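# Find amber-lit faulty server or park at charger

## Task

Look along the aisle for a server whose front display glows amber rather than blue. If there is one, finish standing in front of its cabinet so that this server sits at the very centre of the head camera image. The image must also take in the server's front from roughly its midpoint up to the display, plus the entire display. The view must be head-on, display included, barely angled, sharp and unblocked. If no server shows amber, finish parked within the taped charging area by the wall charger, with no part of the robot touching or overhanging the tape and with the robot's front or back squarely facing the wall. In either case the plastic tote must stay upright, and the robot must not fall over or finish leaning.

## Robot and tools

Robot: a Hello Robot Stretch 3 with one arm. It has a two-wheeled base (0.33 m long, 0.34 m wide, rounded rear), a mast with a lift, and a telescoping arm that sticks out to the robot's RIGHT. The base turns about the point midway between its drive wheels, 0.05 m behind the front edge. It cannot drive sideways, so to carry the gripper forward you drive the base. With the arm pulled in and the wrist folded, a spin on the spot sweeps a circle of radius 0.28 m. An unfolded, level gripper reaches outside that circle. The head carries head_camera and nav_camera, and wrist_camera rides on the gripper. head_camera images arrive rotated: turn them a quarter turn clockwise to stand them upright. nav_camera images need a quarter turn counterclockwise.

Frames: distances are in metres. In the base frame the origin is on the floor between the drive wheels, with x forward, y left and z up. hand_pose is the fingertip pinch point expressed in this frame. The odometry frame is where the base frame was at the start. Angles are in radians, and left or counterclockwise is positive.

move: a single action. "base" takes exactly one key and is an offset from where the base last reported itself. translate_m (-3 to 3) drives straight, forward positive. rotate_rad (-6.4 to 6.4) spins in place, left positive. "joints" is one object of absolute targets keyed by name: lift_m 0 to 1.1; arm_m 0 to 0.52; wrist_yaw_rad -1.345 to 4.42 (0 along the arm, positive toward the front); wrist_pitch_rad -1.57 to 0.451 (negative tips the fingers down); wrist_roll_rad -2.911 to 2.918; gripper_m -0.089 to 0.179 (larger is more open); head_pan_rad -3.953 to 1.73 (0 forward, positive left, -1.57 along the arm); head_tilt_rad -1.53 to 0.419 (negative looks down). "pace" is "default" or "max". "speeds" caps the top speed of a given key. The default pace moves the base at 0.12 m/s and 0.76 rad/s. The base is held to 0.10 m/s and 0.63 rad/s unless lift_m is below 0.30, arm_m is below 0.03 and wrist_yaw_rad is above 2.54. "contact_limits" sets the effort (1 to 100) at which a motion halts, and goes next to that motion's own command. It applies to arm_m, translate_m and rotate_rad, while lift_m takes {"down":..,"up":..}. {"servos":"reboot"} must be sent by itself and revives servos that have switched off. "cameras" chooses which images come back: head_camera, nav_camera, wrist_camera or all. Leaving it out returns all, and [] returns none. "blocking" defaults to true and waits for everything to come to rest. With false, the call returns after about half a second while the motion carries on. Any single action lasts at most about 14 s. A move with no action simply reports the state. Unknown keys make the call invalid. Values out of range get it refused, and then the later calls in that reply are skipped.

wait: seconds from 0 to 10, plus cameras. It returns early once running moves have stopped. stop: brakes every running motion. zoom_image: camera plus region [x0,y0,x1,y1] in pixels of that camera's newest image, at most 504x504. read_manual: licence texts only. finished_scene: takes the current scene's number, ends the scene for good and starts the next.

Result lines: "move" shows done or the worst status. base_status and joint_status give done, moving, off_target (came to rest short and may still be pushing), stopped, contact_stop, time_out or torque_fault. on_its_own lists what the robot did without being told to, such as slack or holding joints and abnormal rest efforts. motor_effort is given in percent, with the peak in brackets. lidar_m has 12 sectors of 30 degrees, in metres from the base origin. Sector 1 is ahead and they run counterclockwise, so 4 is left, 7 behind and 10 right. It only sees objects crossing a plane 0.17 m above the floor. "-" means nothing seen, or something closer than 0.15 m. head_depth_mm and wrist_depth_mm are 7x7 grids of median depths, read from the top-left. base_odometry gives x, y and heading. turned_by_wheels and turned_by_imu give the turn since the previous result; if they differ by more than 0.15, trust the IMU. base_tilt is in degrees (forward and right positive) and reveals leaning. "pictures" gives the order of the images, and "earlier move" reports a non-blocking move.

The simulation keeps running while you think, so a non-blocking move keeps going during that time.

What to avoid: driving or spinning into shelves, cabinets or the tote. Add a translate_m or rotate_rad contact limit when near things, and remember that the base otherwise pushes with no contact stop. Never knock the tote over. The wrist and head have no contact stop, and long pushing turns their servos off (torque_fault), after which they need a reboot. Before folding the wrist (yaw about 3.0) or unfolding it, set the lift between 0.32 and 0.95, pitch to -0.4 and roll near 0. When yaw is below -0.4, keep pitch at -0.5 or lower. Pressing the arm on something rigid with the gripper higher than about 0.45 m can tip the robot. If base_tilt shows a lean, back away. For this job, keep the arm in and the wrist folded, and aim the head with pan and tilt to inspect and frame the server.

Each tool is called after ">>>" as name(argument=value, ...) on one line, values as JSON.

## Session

>>> move(joints={"head_pan_rad":-0.9,"head_tilt_rad":-0.2}, pace="max", cameras=["nav_camera"])

>>> move(joints={"head_pan_rad":-2.3}, pace="max", cameras=["nav_camera"])

>>> move(joints={"head_pan_rad":0.6,"head_tilt_rad":-0.3}, pace="max", cameras=["nav_camera"])

Scene clock: 0.87 s.
move: done
base_odometry: x=+0.000 y=+0.000 heading=+0.000
turned_by_wheels: +0.000
turned_by_imu: +0.000
base_tilt: forward=+0.9 right=-1.7
lidar_m: 1.10 1.26 2.15 1.16 1.38 1.67 0.80 0.64 0.63 0.69 1.04 1.84
head_depth_mm: 1034 1035 1034 1040 1042 1042 1049 / 1279 1280 1282 1282 1285 1290 1292 / 1661 1657 1675 1674 1679 1688 1543 / 1640 1707 1777 1868 1952 2002 1573 / 1592 1666 1728 1796 1887 1953 1543 / 1559 1615 1685 1754 1847 1912 1564 / 1519 1580 1645 1705 1778 1848 1562
base_status: not commanded
joint_positions: lift_m=+0.326 arm_m=+0.001 wrist_yaw_rad=+2.974 wrist_pitch_rad=-0.615 wrist_roll_rad=+0.000 gripper_m=+0.037 head_pan_rad=-0.920 head_tilt_rad=-0.198
joint_status: all done
measured_speeds: all 0
motor_effort: left_wheel=-0.3(1.1) right_wheel=-0.9(1.2) lift_m=+16.3(16.5) arm_m=-4.4(4.9) wrist_yaw_rad=+0.2(0.5) wrist_pitch_rad=+2.4(2.8) wrist_roll_rad=+0.1(0.3) gripper_m=-0.1(0.5) head_pan_rad=+0.0(5.2) head_tilt_rad=-2.1(4.1)
hand_pose: x=+0.0113 y=+0.0470 z=+0.2974 quat_wxyz=(+0.270, +0.689, +0.157, +0.654) (m; base frame)
wrist_depth_mm: 147 150 - - - - - / 889 163 874 867 853 843 827 / 750 186 697 709 723 699 685 / 630 603 597 615 608 595 593 / 554 547 159 332 515 518 519 / 488 303 127 290 128 467 462 / 275 278 258 269 414 419 419
pictures: nav_camera (sideways)
Images, in order (width x height): nav_camera 672x504.

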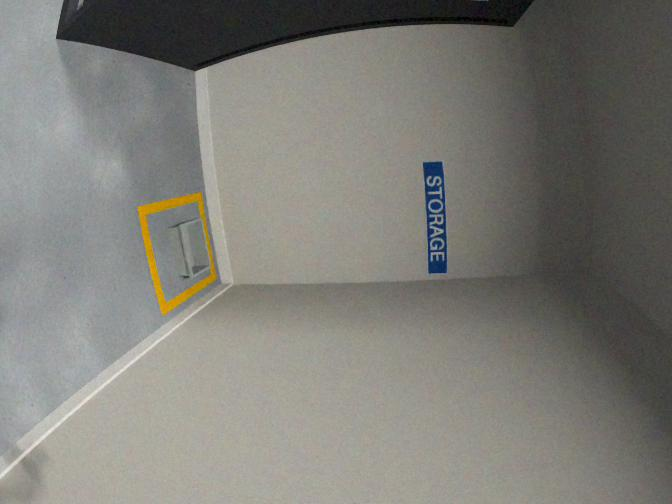

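Scene clock: 1.83 s.
move: done
base_odometry: x=+0.000 y=+0.000 heading=+0.000
turned_by_wheels: +0.000
turned_by_imu: +0.000
base_tilt: forward=+1.0 right=-1.8
lidar_m: 1.10 1.26 2.14 1.16 1.39 1.66 0.80 0.64 0.63 0.69 1.05 1.84
head_depth_mm: 551 575 599 629 660 694 731 / 544 567 593 621 652 683 722 / 539 561 585 613 644 676 712 / 533 556 578 606 634 666 701 / 527 550 573 599 627 658 693 / 522 544 567 592 618 648 681 / 517 537 560 584 611 641 672
base_status: not commanded
joint_positions: lift_m=+0.326 arm_m=+0.001 wrist_yaw_rad=+2.974 wrist_pitch_rad=-0.615 wrist_roll_rad=+0.000 gripper_m=+0.037 head_pan_rad=-2.342 head_tilt_rad=-0.199
joint_status: all done
measured_speeds: all 0
motor_effort: left_wheel=+0.3(0.9) right_wheel=-0.4(1.2) lift_m=+17.2(17.2) arm_m=-5.7(6.0) wrist_yaw_rad=+0.3(0.7) wrist_pitch_rad=+2.4(2.8) wrist_roll_rad=+0.1(0.3) gripper_m=-0.1(0.7) head_pan_rad=+3.1(3.9) head_tilt_rad=-1.2(2.1)
hand_pose: x=+0.0113 y=+0.0470 z=+0.2974 quat_wxyz=(+0.270, +0.689, +0.157, +0.654) (m; base frame)
wrist_depth_mm: 148 150 - - - - - / 864 163 883 882 864 843 846 / 767 186 716 712 706 699 693 / 640 603 607 603 601 590 591 / 552 548 159 330 516 526 518 / 484 303 127 293 128 464 464 / 275 278 261 266 412 413 415
pictures: nav_camera (sideways)
Images, in order (width x height): nav_camera 672x504.

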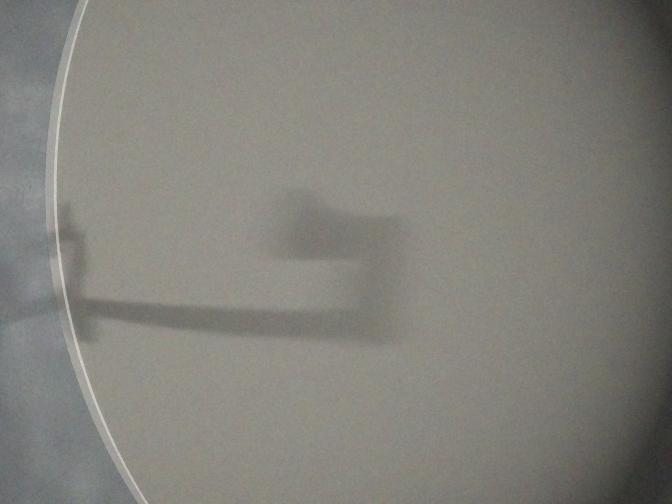

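Scene clock: 4.33 s.
move: done
base_odometry: x=+0.000 y=+0.000 heading=+0.000
turned_by_wheels: +0.000
turned_by_imu: +0.001
base_tilt: forward=+1.0 right=-1.7
lidar_m: 1.10 1.26 2.15 1.16 1.38 1.67 0.80 0.64 0.63 0.69 1.05 1.84
head_depth_mm: 1140 1159 1171 1191 1118 1173 1264 / 1296 1356 1426 1449 1473 1498 1403 / 1732 1778 1821 1862 1879 1749 1443 / 2582 2393 2506 2607 2276 1821 1432 / 3464 3575 3714 3663 2493 1813 1424 / 3388 3545 3773 - 2487 1802 1412 / 3300 3452 3671 3724 2433 1775 1407
base_status: not commanded
joint_positions: lift_m=+0.326 arm_m=+0.001 wrist_yaw_rad=+2.974 wrist_pitch_rad=-0.615 wrist_roll_rad=+0.000 gripper_m=+0.037 head_pan_rad=+0.612 head_tilt_rad=-0.302
joint_status: all done
measured_speeds: translate_m=+0.000 rotate_rad=+0.000 lift_m=+0.000 arm_m=+0.000 wrist_yaw_rad=+0.000 wrist_pitch_rad=+0.000 wrist_roll_rad=+0.000 head_pan_rad=-0.024 head_tilt_rad=+0.000
motor_effort: left_wheel=+0.4(1.2) right_wheel=-1.0(1.3) lift_m=+17.6(18.6) arm_m=-8.7(9.0) wrist_yaw_rad=+0.3(0.9) wrist_pitch_rad=+2.0(2.8) wrist_roll_rad=+0.3(0.3) gripper_m=-0.2(0.7) head_pan_rad=-2.6(4.4) head_tilt_rad=+0.3(3.7)
hand_pose: x=+0.0113 y=+0.0470 z=+0.2974 quat_wxyz=(+0.270, +0.689, +0.157, +0.654) (m; base frame)
wrist_depth_mm: 148 150 - - - - - / 898 162 878 849 853 859 823 / 757 185 696 705 712 703 682 / 634 603 596 622 599 597 596 / 552 545 158 331 510 526 518 / 492 306 127 292 128 461 457 / 274 280 261 266 418 416 414
pictures: nav_camera (sideways)
Images, in order (width x height): nav_camera 672x504.

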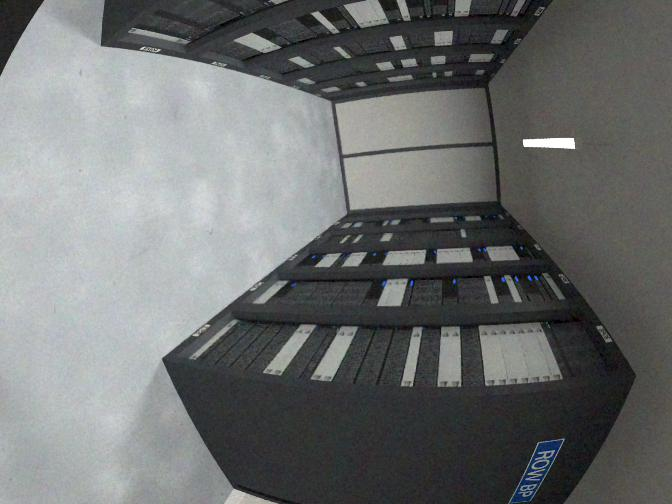

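>>> zoom_image(camera="nav_camera", region=[160, 180, 640, 400])

>>> move(joints={"head_pan_rad":1.5,"head_tilt_rad":-0.25}, pace="max", cameras=["nav_camera"])

>>> move(joints={"head_pan_rad":0.55,"head_tilt_rad":-0.2}, pace="max", cameras=["head_camera"])

Scaled by 1.050 from the camera's 672x504 image, which has a finer 792x594 frame.

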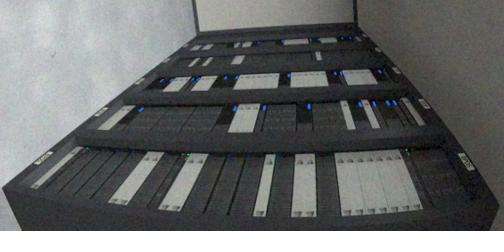

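Scene clock: 10.27 s.
move: done
base_odometry: x=+0.000 y=+0.000 heading=+0.000
turned_by_wheels: +0.000
turned_by_imu: +0.001
base_tilt: forward=+1.0 right=-1.7
lidar_m: 1.10 1.26 2.14 1.16 1.39 1.66 0.80 0.64 0.63 0.69 1.05 1.84
head_depth_mm: 2609 2323 2659 2991 2859 2001 1531 / 1705 1856 1964 2141 2399 1974 1514 / 1382 1450 1547 1794 1977 1879 1512 / 1230 1312 1396 1495 1611 1702 1507 / 1079 1137 1200 1276 1361 1450 1402 / 1023 1078 1133 1198 1270 1354 1400 / 1112 1180 1255 1336 1427 1537 1462
base_status: not commanded
joint_positions: lift_m=+0.326 arm_m=+0.001 wrist_yaw_rad=+2.974 wrist_pitch_rad=-0.615 wrist_roll_rad=+0.000 gripper_m=+0.037 head_pan_rad=+1.518 head_tilt_rad=-0.251
joint_status: all done
measured_speeds: all 0
motor_effort: left_wheel=+0.5(0.8) right_wheel=-1.0(1.3) lift_m=+20.2(20.6) arm_m=-13.3(13.9) wrist_yaw_rad=-0.3(0.7) wrist_pitch_rad=+2.3(2.7) wrist_roll_rad=+0.0(0.3) gripper_m=-0.8(0.8) head_pan_rad=+0.8(5.6) head_tilt_rad=+5.3(8.0)
hand_pose: x=+0.0113 y=+0.0470 z=+0.2974 quat_wxyz=(+0.270, +0.689, +0.157, +0.654) (m; base frame)
wrist_depth_mm: 148 150 - - - - - / 892 163 891 884 839 840 826 / 750 185 705 717 705 697 698 / 646 603 598 620 602 600 585 / 559 546 158 330 512 524 527 / 492 306 127 292 128 473 462 / 275 276 261 268 414 418 417
pictures: nav_camera (sideways)
Images, in order (width x height): nav_camera 672x504.

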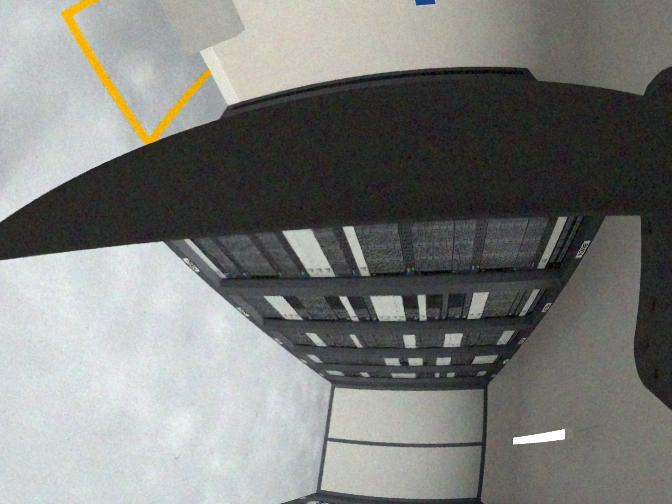

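Scene clock: 11.17 s.
move: done
base_odometry: x=+0.000 y=+0.000 heading=+0.000
turned_by_wheels: +0.000
turned_by_imu: +0.000
base_tilt: forward=+1.0 right=-1.7
lidar_m: 1.10 1.26 2.15 1.16 1.38 1.66 0.80 0.64 0.63 0.69 1.05 1.84
head_depth_mm: 1040 1042 976 1016 1061 1129 1205 / 1229 1239 1247 1265 1279 1290 1302 / 1381 1414 1480 1502 1579 1597 1504 / 2375 1902 1986 2032 2056 1963 1573 / 2758 2780 2831 2720 2698 2062 1571 / 2785 3607 3687 - 3016 2049 1558 / 2834 3512 3574 3753 2998 2041 1550
base_status: not commanded
joint_positions: lift_m=+0.326 arm_m=+0.001 wrist_yaw_rad=+2.974 wrist_pitch_rad=-0.615 wrist_roll_rad=+0.000 gripper_m=+0.037 head_pan_rad=+0.537 head_tilt_rad=-0.199
joint_status: all done
measured_speeds: all 0
motor_effort: left_wheel=+0.7(1.0) right_wheel=-1.1(1.4) lift_m=+21.0(21.4) arm_m=-14.4(14.8) wrist_yaw_rad=+0.0(0.6) wrist_pitch_rad=+2.4(2.8) wrist_roll_rad=+0.1(0.3) gripper_m=-0.2(0.4) head_pan_rad=-1.2(4.7) head_tilt_rad=+5.7(8.7)
hand_pose: x=+0.0113 y=+0.0470 z=+0.2974 quat_wxyz=(+0.270, +0.689, +0.157, +0.654) (m; base frame)
wrist_depth_mm: 148 150 - - - - - / 904 163 900 867 856 838 835 / 764 186 691 712 712 699 700 / 636 590 605 608 603 606 601 / 546 543 158 330 516 514 521 / 489 304 127 295 129 470 459 / 276 280 261 267 415 419 415
pictures: head_camera (sideways)
Images, in order (width x height): head_camera 896x504.

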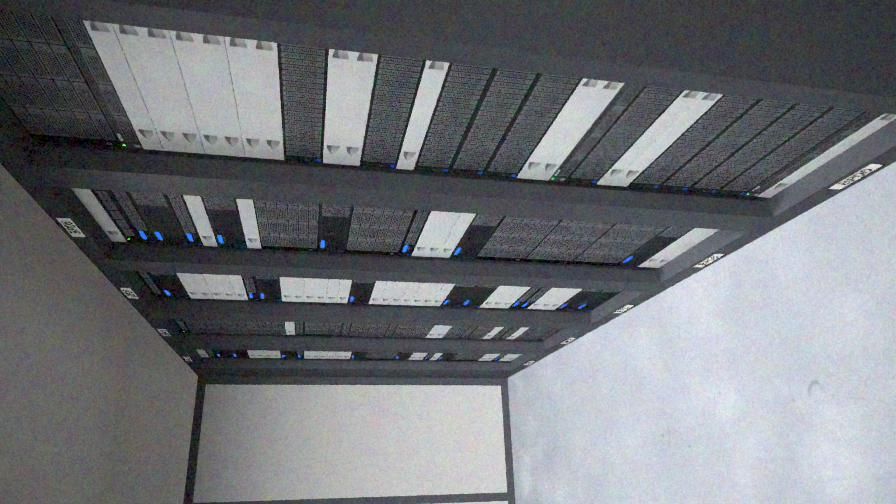

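>>> move(joints={"head_pan_rad":1.2,"head_tilt_rad":-0.2}, pace="max", cameras=["head_camera", "nav_camera"])

>>> zoom_image(camera="nav_camera", region=[150, 40, 640, 320])

Scene clock: 18.67 s.
move: done
base_odometry: x=+0.000 y=+0.000 heading=+0.000
turned_by_wheels: +0.000
turned_by_imu: +0.001
base_tilt: forward=+1.1 right=-1.7
lidar_m: 1.10 1.26 2.15 1.16 1.38 1.66 0.80 0.64 0.63 0.69 1.05 1.84
head_depth_mm: 2325 3510 3612 3710 3216 2152 1611 / 2653 3687 3722 - 3206 2130 1604 / 2697 3705 3704 - 3129 2108 1594 / 2545 2392 2539 2654 2733 2088 1579 / 1820 1836 1929 2049 2162 2038 1566 / 1371 1439 1507 1567 1638 1698 1554 / 1204 1237 1281 1331 1377 1427 1430
base_status: not commanded
joint_positions: lift_m=+0.326 arm_m=+0.001 wrist_yaw_rad=+2.974 wrist_pitch_rad=-0.615 wrist_roll_rad=+0.000 gripper_m=+0.037 head_pan_rad=+1.218 head_tilt_rad=-0.199
joint_status: all done
measured_speeds: all 0
motor_effort: left_wheel=-0.4(1.0) right_wheel=-1.0(1.2) lift_m=+23.0(23.3) arm_m=-16.0(16.0) wrist_yaw_rad=-0.1(0.7) wrist_pitch_rad=+2.6(2.7) wrist_roll_rad=+0.0(0.3) gripper_m=+0.2(0.6) head_pan_rad=+0.6(4.0) head_tilt_rad=+2.9(5.1)
hand_pose: x=+0.0113 y=+0.0470 z=+0.2974 quat_wxyz=(+0.270, +0.689, +0.157, +0.654) (m; base frame)
wrist_depth_mm: 148 150 - - - - - / 899 162 862 869 854 842 823 / 753 185 710 726 691 703 689 / 638 595 602 612 604 604 599 / 551 546 158 329 521 524 519 / 489 303 127 293 129 466 464 / 275 277 260 267 418 419 415
pictures: head_camera (sideways), nav_camera (sideways)
Images, in order (width x height): head_camera 896x504, nav_camera 672x504.

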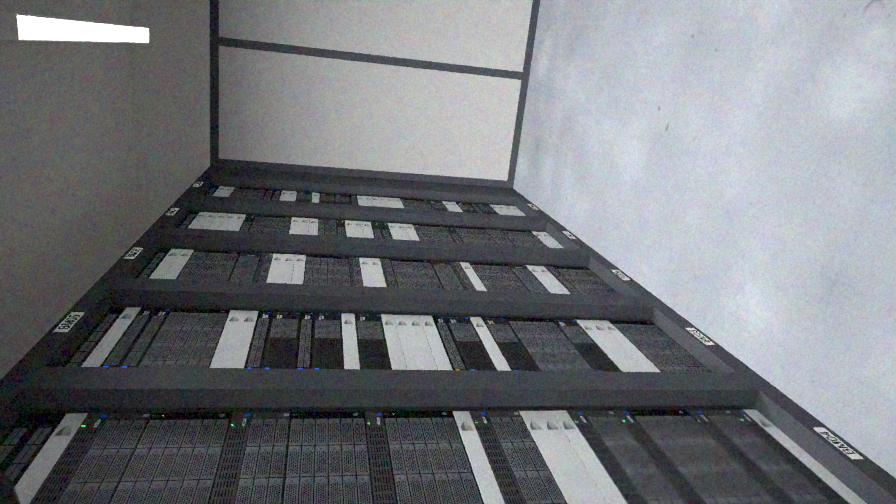

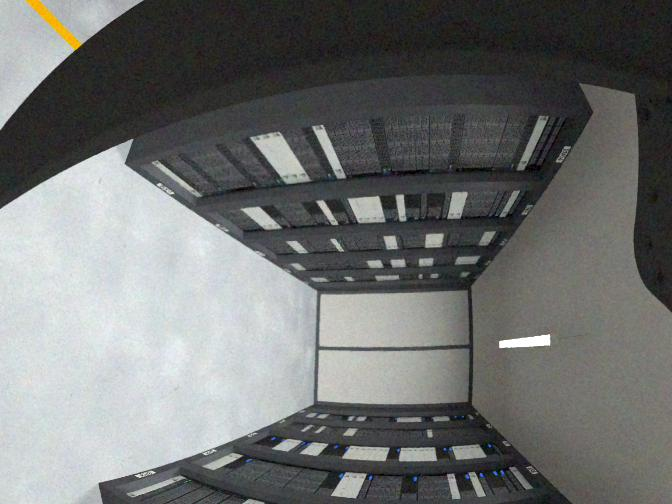

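Scaled by 1.029 from the camera's 672x504 image, which has a finer 792x594 frame.

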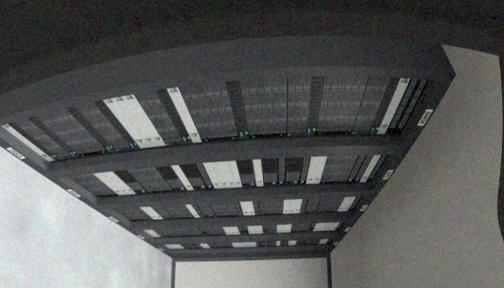

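>>> zoom_image(camera="head_camera", region=[380, 280, 560, 390])

>>> zoom_image(camera="head_camera", region=[80, 200, 580, 400])

Scaled by 2.800 from the camera's 896x504 image, which has a finer 1280x720 frame.

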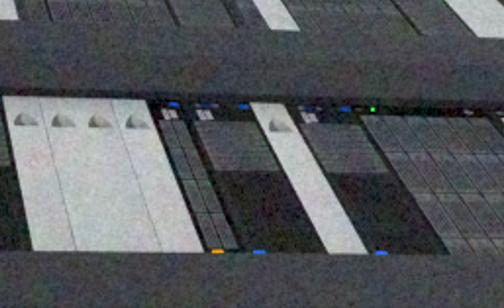

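Scaled by 1.008 from the camera's 896x504 image, which has a finer 1280x720 frame.

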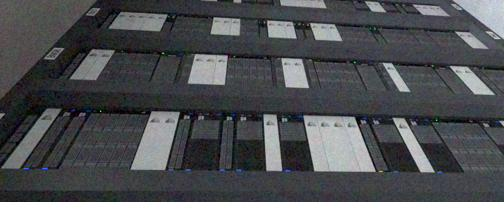

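>>> move(base={"rotate_rad":-2.317}, joints={"lift_m":0.28,"wrist_pitch_rad":-0.42,"head_pan_rad":-1.57,"head_tilt_rad":-0.39}, pace="max", cameras=[])

>>> move(base={"translate_m":-1.653}, pace="max", cameras=[])

>>> move(base={"rotate_rad":0.061}, pace="max", cameras=["head_camera","nav_camera"])

Scene clock: 59.53 s.
move: done
base_odometry: x=+0.000 y=+0.000 heading=-2.316
turned_by_wheels: -2.316
turned_by_imu: -2.355
base_tilt: forward=+1.0 right=-1.6
lidar_m: 0.63 0.64 0.82 1.80 1.33 1.10 2.11 1.36 1.16 1.78 1.00 0.68
head_depth_mm: 1641 1747 1865 1842 1851 1668 1354 / 1624 1751 1887 2070 2168 1683 1342 / 1615 1724 1877 2048 2149 1675 1338 / 1607 1715 1849 1990 1996 1665 1333 / 1582 1703 1835 1976 1992 1646 1328 / 1575 1686 1824 1967 2086 1645 1317 / 1564 1682 1792 1951 2049 1630 1315
base_status: done
joint_positions: lift_m=+0.280 arm_m=+0.001 wrist_yaw_rad=+2.974 wrist_pitch_rad=-0.443 wrist_roll_rad=+0.000 gripper_m=+0.037 head_pan_rad=-1.580 head_tilt_rad=-0.391
joint_status: all done
measured_speeds: translate_m=+0.000 rotate_rad=+0.000 lift_m=+0.000 arm_m=+0.000 wrist_yaw_rad=+0.000 wrist_pitch_rad=+0.000 wrist_roll_rad=+0.000 head_pan_rad=+0.024 head_tilt_rad=+0.000
motor_effort: left_wheel=+9.0(18.8) right_wheel=-11.4(17.6) lift_m=+15.5(21.7) arm_m=-15.7(16.7) wrist_yaw_rad=+0.3(0.8) wrist_pitch_rad=+4.6(7.0) wrist_roll_rad=+0.1(0.3) gripper_m=+0.2(0.7) head_pan_rad=+2.7(4.7) head_tilt_rad=-1.0(4.5)
hand_pose: x=+0.0156 y=+0.0725 z=+0.2872 quat_wxyz=(+0.213, +0.700, +0.097, +0.675) (m; base frame)
wrist_depth_mm: 132 140 - - - - 592 / - 150 - - - - 593 / 907 161 888 885 858 794 645 / 741 178 663 711 686 667 637 / 604 210 205 561 548 559 560 / 507 497 127 288 129 481 473 / 270 268 250 257 412 420 416
pictures: none
No camera images: "cameras" was empty.

Scene clock: 66.43 s.
move: done
base_odometry: x=+1.121 y=+1.215 heading=-2.316
turned_by_wheels: +0.000
turned_by_imu: -0.006
base_tilt: forward=+1.0 right=-1.7
lidar_m: 2.28 0.93 0.57 0.56 0.60 0.69 1.64 1.65 1.04 1.02 0.98 1.24
head_depth_mm: 817 868 950 1069 1203 1339 1354 / 848 911 974 1044 1135 1256 1339 / 841 904 980 1065 1173 1292 1340 / 831 897 971 1057 1160 1283 1331 / 827 888 960 1044 1146 1268 1318 / 822 871 950 1008 1110 1210 1282 / 765 822 898 990 1090 1222 1287
base_status: done
joint_positions: lift_m=+0.280 arm_m=+0.001 wrist_yaw_rad=+2.974 wrist_pitch_rad=-0.442 wrist_roll_rad=+0.000 gripper_m=+0.037 head_pan_rad=-1.570 head_tilt_rad=-0.391
joint_status: not commanded
measured_speeds: all 0
motor_effort: left_wheel=+2.8(10.0) right_wheel=-9.6(17.2) lift_m=+16.6(16.8) arm_m=-12.5(15.7) wrist_yaw_rad=-0.2(0.9) wrist_pitch_rad=+4.3(4.7) wrist_roll_rad=+0.3(0.3) gripper_m=-0.2(0.7) head_pan_rad=+3.0(3.9) head_tilt_rad=+3.0(4.2)
hand_pose: x=+0.0156 y=+0.0727 z=+0.2874 quat_wxyz=(+0.212, +0.700, +0.097, +0.675) (m; base frame)
wrist_depth_mm: 132 140 582 582 680 737 823 / 524 150 632 650 740 819 - / 572 161 687 709 767 787 830 / - 177 664 677 690 677 669 / 592 208 205 556 549 566 555 / 519 499 127 289 129 482 479 / 267 269 250 256 417 421 420
pictures: none
No camera images: "cameras" was empty.

Scene clock: 67.07 s.
move: done
base_odometry: x=+1.121 y=+1.215 heading=-2.255
turned_by_wheels: +0.061
turned_by_imu: +0.062
base_tilt: forward=+1.0 right=-1.5
lidar_m: 2.28 0.88 0.56 0.56 0.61 0.80 1.97 1.53 1.03 0.98 0.99 2.40
head_depth_mm: 838 881 938 1001 1125 1291 1335 / 832 897 972 1054 1141 1244 1311 / 834 894 969 1052 1152 1277 1329 / 833 894 967 1049 1151 1276 1326 / 830 893 962 1048 1146 1272 1321 / 796 846 916 997 1082 1216 1286 / 811 880 949 1043 1144 1262 1310
base_status: done
joint_positions: lift_m=+0.280 arm_m=+0.001 wrist_yaw_rad=+2.974 wrist_pitch_rad=-0.442 wrist_roll_rad=+0.000 gripper_m=+0.037 head_pan_rad=-1.570 head_tilt_rad=-0.391
joint_status: not commanded
measured_speeds: all 0
motor_effort: left_wheel=-5.4(9.5) right_wheel=+5.4(6.5) lift_m=+16.9(16.9) arm_m=-12.2(13.0) wrist_yaw_rad=-0.1(0.3) wrist_pitch_rad=+4.3(4.6) wrist_roll_rad=+0.2(0.3) gripper_m=+0.3(0.5) head_pan_rad=+2.5(3.9) head_tilt_rad=+2.6(4.3)
hand_pose: x=+0.0156 y=+0.0727 z=+0.2874 quat_wxyz=(+0.212, +0.700, +0.097, +0.675) (m; base frame)
wrist_depth_mm: 132 140 586 590 657 703 740 / 145 149 637 655 725 774 820 / - 161 683 698 756 781 802 / - 178 664 664 688 684 662 / 602 209 206 562 550 562 559 / 515 511 127 289 129 481 482 / 270 268 250 257 412 425 414
pictures: head_camera (sideways), nav_camera (sideways)
Images, in order (width x height): head_camera 896x504, nav_camera 672x504.

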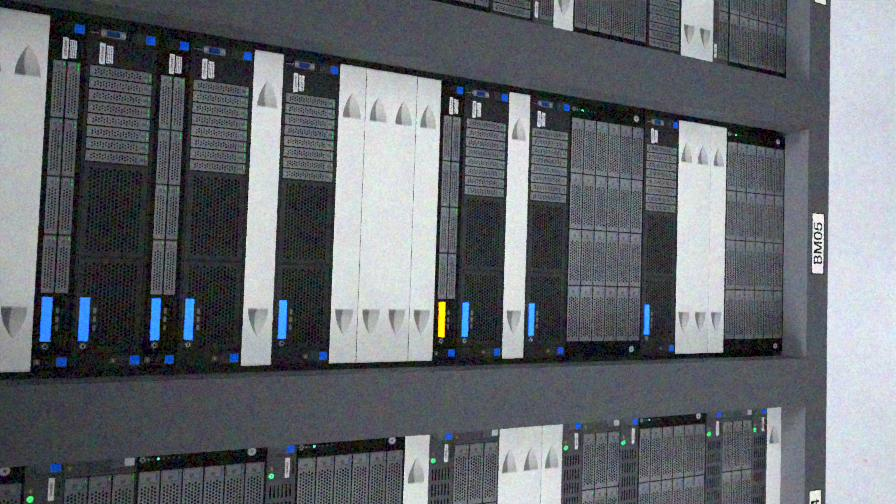

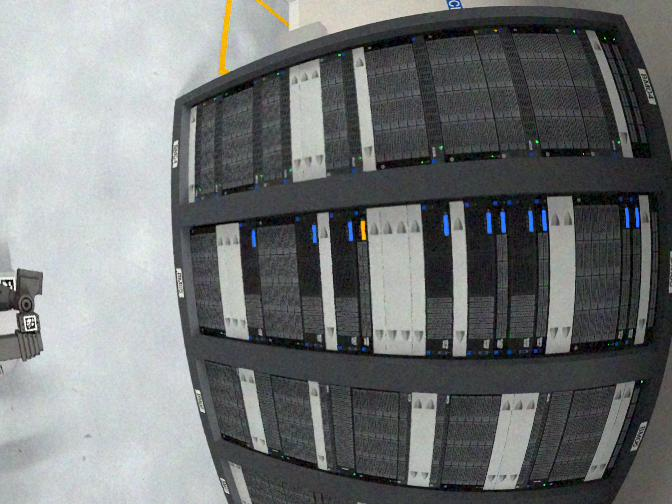

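>>> finished_scene(scene=2)

The scene is finished: the task was done.


## Next scene

The same job, from a new start.

>>> move(joints={"head_pan_rad":0.6,"head_tilt_rad":-0.25}, pace="max", cameras=["nav_camera"])

>>> move(joints={"head_pan_rad":-1.0}, pace="max", cameras=["nav_camera"])

>>> move(joints={"head_pan_rad":-2.5}, pace="max", cameras=["nav_camera"])

Scene clock: 0.80 s.
move: done
base_odometry: x=+0.000 y=+0.000 heading=+0.000
turned_by_wheels: +0.000
turned_by_imu: +0.000
base_tilt: forward=+1.0 right=-1.6
lidar_m: 1.43 1.15 0.88 0.86 0.91 1.33 1.87 1.07 1.44 1.13 0.68 0.92
head_depth_mm: 1425 1469 1519 1567 1625 1696 1531 / 1472 1546 1624 1700 1775 1823 1520 / 1282 1363 1467 1581 1718 1813 1512 / 1124 1194 1270 1355 1449 1563 1511 / 1006 1056 1115 1186 1257 1337 1398 / 908 952 999 1054 1112 1175 1251 / 828 865 902 946 991 1040 1101
base_status: not commanded
joint_positions: lift_m=+0.459 arm_m=+0.001 wrist_yaw_rad=+2.956 wrist_pitch_rad=-0.558 wrist_roll_rad=+0.000 gripper_m=+0.037 head_pan_rad=+0.613 head_tilt_rad=-0.249
joint_status: all done
measured_speeds: all 0
motor_effort: left_wheel=+0.3(1.8) right_wheel=-0.3(0.6) lift_m=+23.2(23.2) arm_m=-4.3(4.8) wrist_yaw_rad=+0.0(0.6) wrist_pitch_rad=+2.5(2.9) wrist_roll_rad=+0.2(0.3) gripper_m=+0.2(0.5) head_pan_rad=+0.7(4.5) head_tilt_rad=-1.7(5.8)
hand_pose: x=+0.0166 y=+0.0556 z=+0.4417 quat_wxyz=(+0.257, +0.695, +0.131, +0.659) (m; base frame)
wrist_depth_mm: 137 143 - - - - - / 149 157 - - - - - / - 173 995 - - 978 969 / 887 199 840 872 847 841 817 / 758 716 231 709 700 719 703 / 656 658 128 613 128 631 619 / 590 584 332 411 558 556 556
pictures: nav_camera (sideways)
Images, in order (width x height): nav_camera 672x504.

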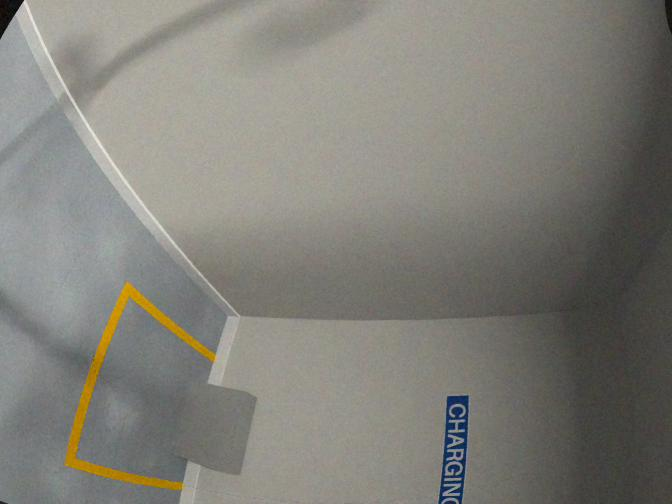

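Scene clock: 1.83 s.
move: done
base_odometry: x=+0.000 y=+0.000 heading=+0.000
turned_by_wheels: +0.000
turned_by_imu: +0.000
base_tilt: forward=+0.8 right=-1.7
lidar_m: 1.43 1.15 0.88 0.86 0.92 1.33 1.86 1.08 1.44 1.12 0.68 0.92
head_depth_mm: 858 950 1037 1111 1211 1692 1487 / 572 751 822 908 1013 1147 1294 / 578 603 627 659 698 746 806 / 622 650 678 713 748 786 832 / 675 707 743 778 824 871 923 / 734 773 816 861 913 974 1044 / 807 851 906 962 1028 1107 1196
base_status: not commanded
joint_positions: lift_m=+0.459 arm_m=+0.001 wrist_yaw_rad=+2.956 wrist_pitch_rad=-0.558 wrist_roll_rad=+0.000 gripper_m=+0.037 head_pan_rad=-1.030 head_tilt_rad=-0.250
joint_status: all done
measured_speeds: all 0
motor_effort: left_wheel=-0.3(0.9) right_wheel=-0.2(0.8) lift_m=+24.4(24.5) arm_m=-5.7(6.1) wrist_yaw_rad=+0.0(0.7) wrist_pitch_rad=+2.3(2.9) wrist_roll_rad=+0.0(0.3) gripper_m=+0.0(0.6) head_pan_rad=+1.0(4.2) head_tilt_rad=-1.1(2.3)
hand_pose: x=+0.0166 y=+0.0556 z=+0.4417 quat_wxyz=(+0.257, +0.695, +0.131, +0.659) (m; base frame)
wrist_depth_mm: 137 144 - - - - - / 149 157 - - - - - / - 173 - - - 988 968 / 875 199 835 855 850 815 835 / 755 714 232 709 704 716 702 / 666 660 128 613 128 626 630 / 586 584 334 411 556 557 557
pictures: nav_camera (sideways)
Images, in order (width x height): nav_camera 672x504.

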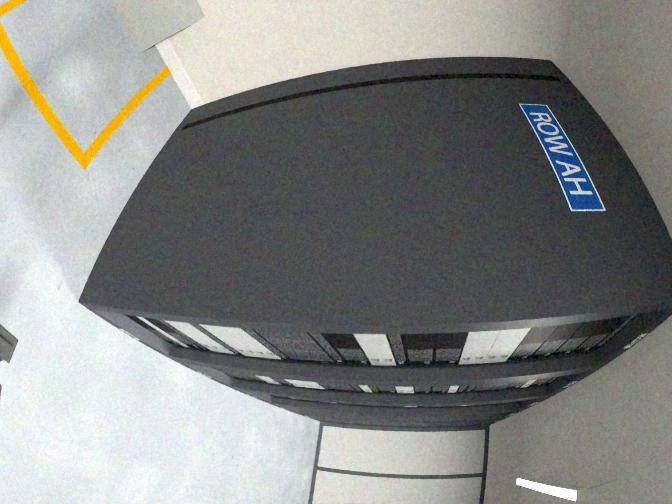

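Scene clock: 3.97 s.
move: done
base_odometry: x=+0.000 y=+0.000 heading=+0.000
turned_by_wheels: +0.000
turned_by_imu: +0.001
base_tilt: forward=+0.8 right=-1.6
lidar_m: 1.43 1.15 0.88 0.86 0.92 1.33 1.86 1.07 1.44 1.12 0.68 0.92
head_depth_mm: 1172 1282 1422 1575 1783 1893 1533 / 999 1072 1162 1269 1406 1567 1518 / 939 981 1033 1093 1160 1262 1373 / 1080 1125 1176 1230 1291 1358 1387 / 1186 1242 1308 1370 1446 1532 1470 / 1247 1310 1384 1482 1564 1662 1481 / 1484 1577 1675 1781 1894 1872 1477
base_status: not commanded
joint_positions: lift_m=+0.459 arm_m=+0.001 wrist_yaw_rad=+2.956 wrist_pitch_rad=-0.558 wrist_roll_rad=+0.000 gripper_m=+0.037 head_pan_rad=-2.512 head_tilt_rad=-0.250
joint_status: all done
measured_speeds: translate_m=+0.000 rotate_rad=+0.000 lift_m=+0.000 arm_m=+0.000 wrist_yaw_rad=+0.000 wrist_pitch_rad=+0.000 wrist_roll_rad=+0.000 head_pan_rad=+0.024 head_tilt_rad=+0.000
motor_effort: left_wheel=-0.1(1.3) right_wheel=-0.2(0.8) lift_m=+27.6(27.6) arm_m=-8.3(8.7) wrist_yaw_rad=+0.3(0.9) wrist_pitch_rad=+2.7(3.0) wrist_roll_rad=-0.1(0.3) gripper_m=-0.1(0.6) head_pan_rad=+3.2(5.1) head_tilt_rad=-1.5(2.1)
hand_pose: x=+0.0166 y=+0.0556 z=+0.4417 quat_wxyz=(+0.257, +0.695, +0.131, +0.659) (m; base frame)
wrist_depth_mm: 137 143 - - - - - / 149 157 - - - - - / - 173 - - 994 991 972 / 899 197 842 844 838 822 812 / 760 718 231 707 700 716 708 / 667 664 128 618 128 629 627 / 588 586 330 410 552 563 557
pictures: nav_camera (sideways)
Images, in order (width x height): nav_camera 672x504.

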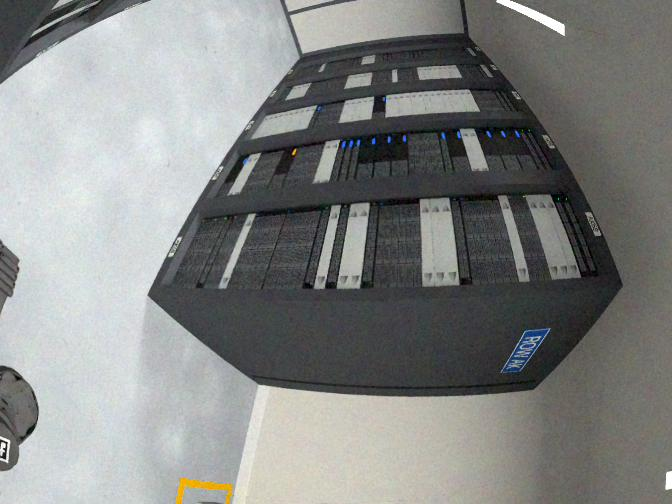

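>>> move(joints={"head_pan_rad":-2.12,"head_tilt_rad":-0.35}, pace="max", cameras=["head_camera"])

Scene clock: 7.27 s.
move: done
base_odometry: x=+0.000 y=+0.000 heading=+0.000
turned_by_wheels: +0.000
turned_by_imu: +0.001
base_tilt: forward=+1.1 right=-1.5
lidar_m: 1.43 1.15 0.88 0.86 0.92 1.32 1.86 1.07 1.44 1.13 0.68 0.92
head_depth_mm: 1141 1171 1217 1257 1291 1340 1317 / 1227 1299 1363 1450 1516 1561 1384 / 1538 1602 1675 1753 1840 1694 1383 / 1855 1957 1955 2074 2152 1728 1370 / 2338 2523 2686 2842 2319 1715 1364 / 3184 3334 3531 3446 2294 1699 1364 / 3106 3285 3478 3395 2263 1692 1349
base_status: not commanded
joint_positions: lift_m=+0.459 arm_m=+0.001 wrist_yaw_rad=+2.956 wrist_pitch_rad=-0.558 wrist_roll_rad=+0.000 gripper_m=+0.037 head_pan_rad=-2.109 head_tilt_rad=-0.352
joint_status: all done
measured_speeds: all 0
motor_effort: left_wheel=-0.2(0.8) right_wheel=+0.0(0.6) lift_m=+32.1(32.1) arm_m=-12.3(12.4) wrist_yaw_rad=+0.1(0.6) wrist_pitch_rad=+2.8(2.9) wrist_roll_rad=+0.2(0.3) gripper_m=+0.7(0.7) head_pan_rad=+1.6(4.5) head_tilt_rad=-1.0(3.7)
hand_pose: x=+0.0166 y=+0.0556 z=+0.4417 quat_wxyz=(+0.257, +0.695, +0.131, +0.659) (m; base frame)
wrist_depth_mm: 137 143 - - - - - / 149 158 - - - - - / - 174 - - - 979 966 / 899 198 847 855 845 836 812 / 759 716 231 716 706 716 698 / 668 662 128 616 129 620 624 / 585 586 332 411 560 568 557
pictures: head_camera (sideways)
Images, in order (width x height): head_camera 896x504.

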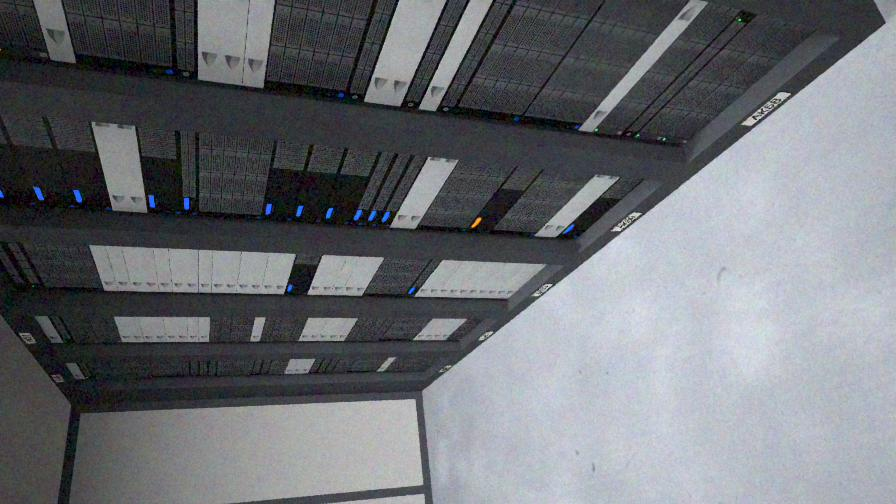

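>>> move(base={"rotate_rad":-1.626}, joints={"lift_m":0.28,"wrist_pitch_rad":-0.42,"head_pan_rad":-1.57,"head_tilt_rad":-0.7}, pace="max", cameras=[])

>>> move(base={"translate_m":1.62}, pace="max", cameras=[])

>>> move(base={"rotate_rad":-0.031}, pace="max", cameras=["head_camera"])

Scene clock: 40.10 s.
move: done
base_odometry: x=+0.000 y=+0.000 heading=-1.625
turned_by_wheels: -1.625
turned_by_imu: -1.652
base_tilt: forward=+0.9 right=-1.6
lidar_m: 1.19 0.68 0.86 1.43 1.21 0.89 0.86 0.90 1.24 2.16 1.08 1.35
head_depth_mm: 1770 1992 2257 1967 1595 1333 1141 / 1790 2016 2271 1956 1581 1323 1139 / 1794 2019 2276 1946 1574 1322 1134 / 1815 2027 2289 1938 1564 1306 1131 / 1806 2049 2298 1924 1560 1313 1128 / 1794 1970 2210 1900 1563 1306 1125 / 1467 1514 1558 1610 1497 1299 1120
base_status: done
joint_positions: lift_m=+0.280 arm_m=+0.001 wrist_yaw_rad=+2.956 wrist_pitch_rad=-0.442 wrist_roll_rad=+0.000 gripper_m=+0.037 head_pan_rad=-1.567 head_tilt_rad=-0.704
joint_status: all done
measured_speeds: all 0
motor_effort: left_wheel=+8.4(20.0) right_wheel=-11.9(16.8) lift_m=+26.6(31.5) arm_m=-16.2(17.6) wrist_yaw_rad=-0.4(0.7) wrist_pitch_rad=+4.5(6.4) wrist_roll_rad=+0.0(0.3) gripper_m=+0.2(0.6) head_pan_rad=-2.3(4.4) head_tilt_rad=+1.7(5.5)
hand_pose: x=+0.0197 y=+0.0719 z=+0.2873 quat_wxyz=(+0.219, +0.701, +0.090, +0.673) (m; base frame)
wrist_depth_mm: 132 152 - - - 847 621 / 143 149 - - - 883 635 / 882 161 909 893 858 800 662 / 730 175 705 692 679 672 637 / 610 200 213 556 543 561 547 / 508 295 128 288 128 478 472 / 266 266 247 254 414 416 413
pictures: none
No camera images: "cameras" was empty.

Scene clock: 46.90 s.
move: done
base_odometry: x=-0.088 y=-1.618 heading=-1.625
turned_by_wheels: +0.000
turned_by_imu: +0.011
base_tilt: forward=+0.9 right=-1.8
lidar_m: 1.23 0.47 0.31 0.34 0.36 0.47 2.48 1.33 0.98 0.92 1.01 1.40
head_depth_mm: 779 877 1003 1136 1378 1338 1146 / 781 881 1015 1187 1428 1329 1144 / 784 886 1024 1203 1449 1322 1139 / 789 893 1027 1208 1449 1314 1137 / 770 877 993 1158 1434 1308 1124 / 773 883 1023 1231 1449 1307 1124 / 805 910 1049 1245 1460 1300 1124
base_status: done
joint_positions: lift_m=+0.280 arm_m=+0.001 wrist_yaw_rad=+2.956 wrist_pitch_rad=-0.442 wrist_roll_rad=+0.000 gripper_m=+0.037 head_pan_rad=-1.570 head_tilt_rad=-0.700
joint_status: not commanded
measured_speeds: all 0
motor_effort: left_wheel=+4.5(17.6) right_wheel=+1.3(8.8) lift_m=+33.9(35.7) arm_m=-14.1(16.9) wrist_yaw_rad=+0.1(1.1) wrist_pitch_rad=+4.3(4.7) wrist_roll_rad=+0.3(0.4) gripper_m=+0.5(0.7) head_pan_rad=-2.7(3.6) head_tilt_rad=+2.7(4.2)
hand_pose: x=+0.0197 y=+0.0719 z=+0.2874 quat_wxyz=(+0.219, +0.701, +0.090, +0.673) (m; base frame)
wrist_depth_mm: 133 152 350 363 332 393 428 / 143 150 379 398 365 441 473 / 371 161 416 438 400 499 529 / 415 175 457 493 448 542 560 / 456 199 213 482 467 530 540 / 443 294 128 288 129 478 472 / 268 266 249 255 415 418 413
pictures: none
No camera images: "cameras" was empty.

Scene clock: 47.43 s.
move: done
base_odometry: x=-0.088 y=-1.618 heading=-1.656
turned_by_wheels: -0.030
turned_by_imu: -0.031
base_tilt: forward=+1.1 right=-1.6
lidar_m: 1.35 0.49 0.31 0.34 0.35 0.46 2.47 1.33 0.99 0.92 1.00 1.35
head_depth_mm: 784 883 997 1151 1403 1339 1148 / 786 887 1019 1198 1410 1330 1141 / 786 890 1024 1201 1459 1322 1137 / 791 891 1028 1209 1447 1314 1134 / 785 873 1008 1170 1425 1308 1130 / 743 857 1013 1207 1441 1303 1131 / 795 900 1039 1225 1445 1306 1122
base_status: done
joint_positions: lift_m=+0.280 arm_m=+0.001 wrist_yaw_rad=+2.956 wrist_pitch_rad=-0.442 wrist_roll_rad=+0.000 gripper_m=+0.037 head_pan_rad=-1.570 head_tilt_rad=-0.699
joint_status: not commanded
measured_speeds: all 0
motor_effort: left_wheel=+8.2(13.3) right_wheel=-10.3(12.2) lift_m=+34.3(34.6) arm_m=-13.9(14.3) wrist_yaw_rad=+0.0(0.6) wrist_pitch_rad=+4.3(4.4) wrist_roll_rad=+0.1(0.3) gripper_m=+0.1(0.6) head_pan_rad=-2.5(2.7) head_tilt_rad=+2.6(3.4)
hand_pose: x=+0.0197 y=+0.0719 z=+0.2874 quat_wxyz=(+0.219, +0.701, +0.090, +0.673) (m; base frame)
wrist_depth_mm: 132 152 349 368 336 410 443 / 141 149 378 399 368 450 488 / 361 161 417 445 404 509 544 / 405 175 456 493 448 546 571 / 443 200 212 479 160 539 551 / 439 294 128 289 128 478 474 / 267 265 248 254 413 421 411
pictures: head_camera (sideways)
Images, in order (width x height): head_camera 896x504.

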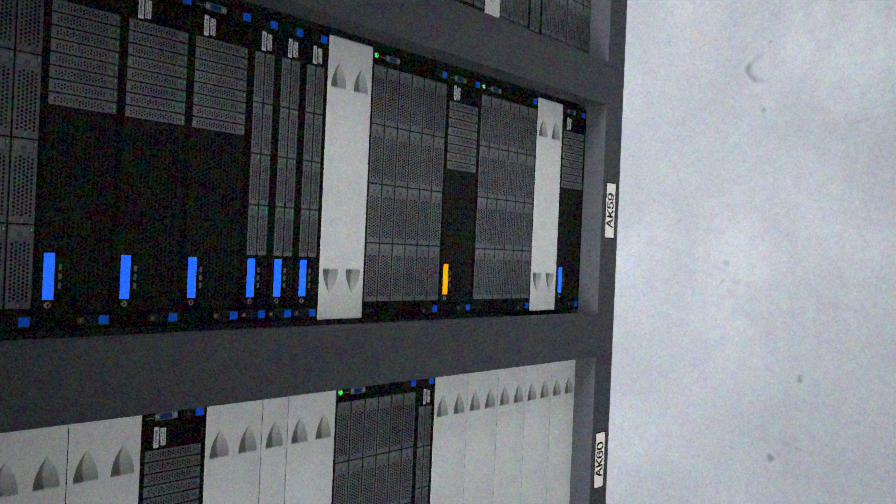

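>>> move(joints={"head_tilt_rad":-0.716}, pace="max", cameras=["head_camera"])

Scene clock: 50.63 s.
move: done
base_odometry: x=-0.088 y=-1.618 heading=-1.656
turned_by_wheels: +0.000
turned_by_imu: +0.001
base_tilt: forward=+1.0 right=-1.5
lidar_m: 1.36 0.49 0.31 0.34 0.35 0.47 2.48 1.33 0.98 0.92 1.00 1.36
head_depth_mm: 783 886 997 1157 1456 1329 1141 / 788 889 1025 1205 1429 1319 1139 / 790 891 1029 1209 1446 1313 1132 / 791 897 1031 1219 1440 1312 1129 / 785 877 1019 1176 1436 1308 1126 / 748 860 1019 1205 1453 1301 1124 / 795 902 1039 1232 1454 1295 1118
base_status: not commanded
joint_positions: lift_m=+0.280 arm_m=+0.001 wrist_yaw_rad=+2.956 wrist_pitch_rad=-0.442 wrist_roll_rad=+0.000 gripper_m=+0.037 head_pan_rad=-1.570 head_tilt_rad=-0.708
joint_status: all done
measured_speeds: all 0
motor_effort: left_wheel=+9.7(9.7) right_wheel=-10.8(10.8) lift_m=+34.1(34.1) arm_m=-13.2(13.2) wrist_yaw_rad=-0.2(0.6) wrist_pitch_rad=+4.0(4.6) wrist_roll_rad=+0.1(0.3) gripper_m=-0.5(0.5) head_pan_rad=-1.8(2.5) head_tilt_rad=-3.4(5.0)
hand_pose: x=+0.0197 y=+0.0719 z=+0.2874 quat_wxyz=(+0.219, +0.701, +0.090, +0.673) (m; base frame)
wrist_depth_mm: 132 152 349 368 337 412 441 / 141 150 378 402 362 453 487 / 362 162 412 441 404 506 548 / 410 175 458 491 449 557 564 / 447 200 213 482 160 540 550 / 433 295 128 287 128 477 466 / 268 265 248 253 413 418 410
pictures: head_camera (sideways)
Images, in order (width x height): head_camera 896x504.

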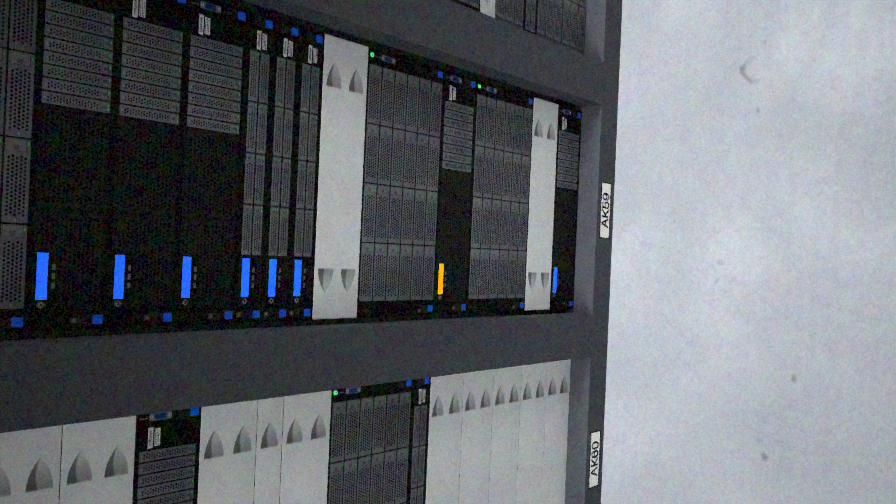

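>>> finished_scene(scene=3)

The scene is finished: the task was done.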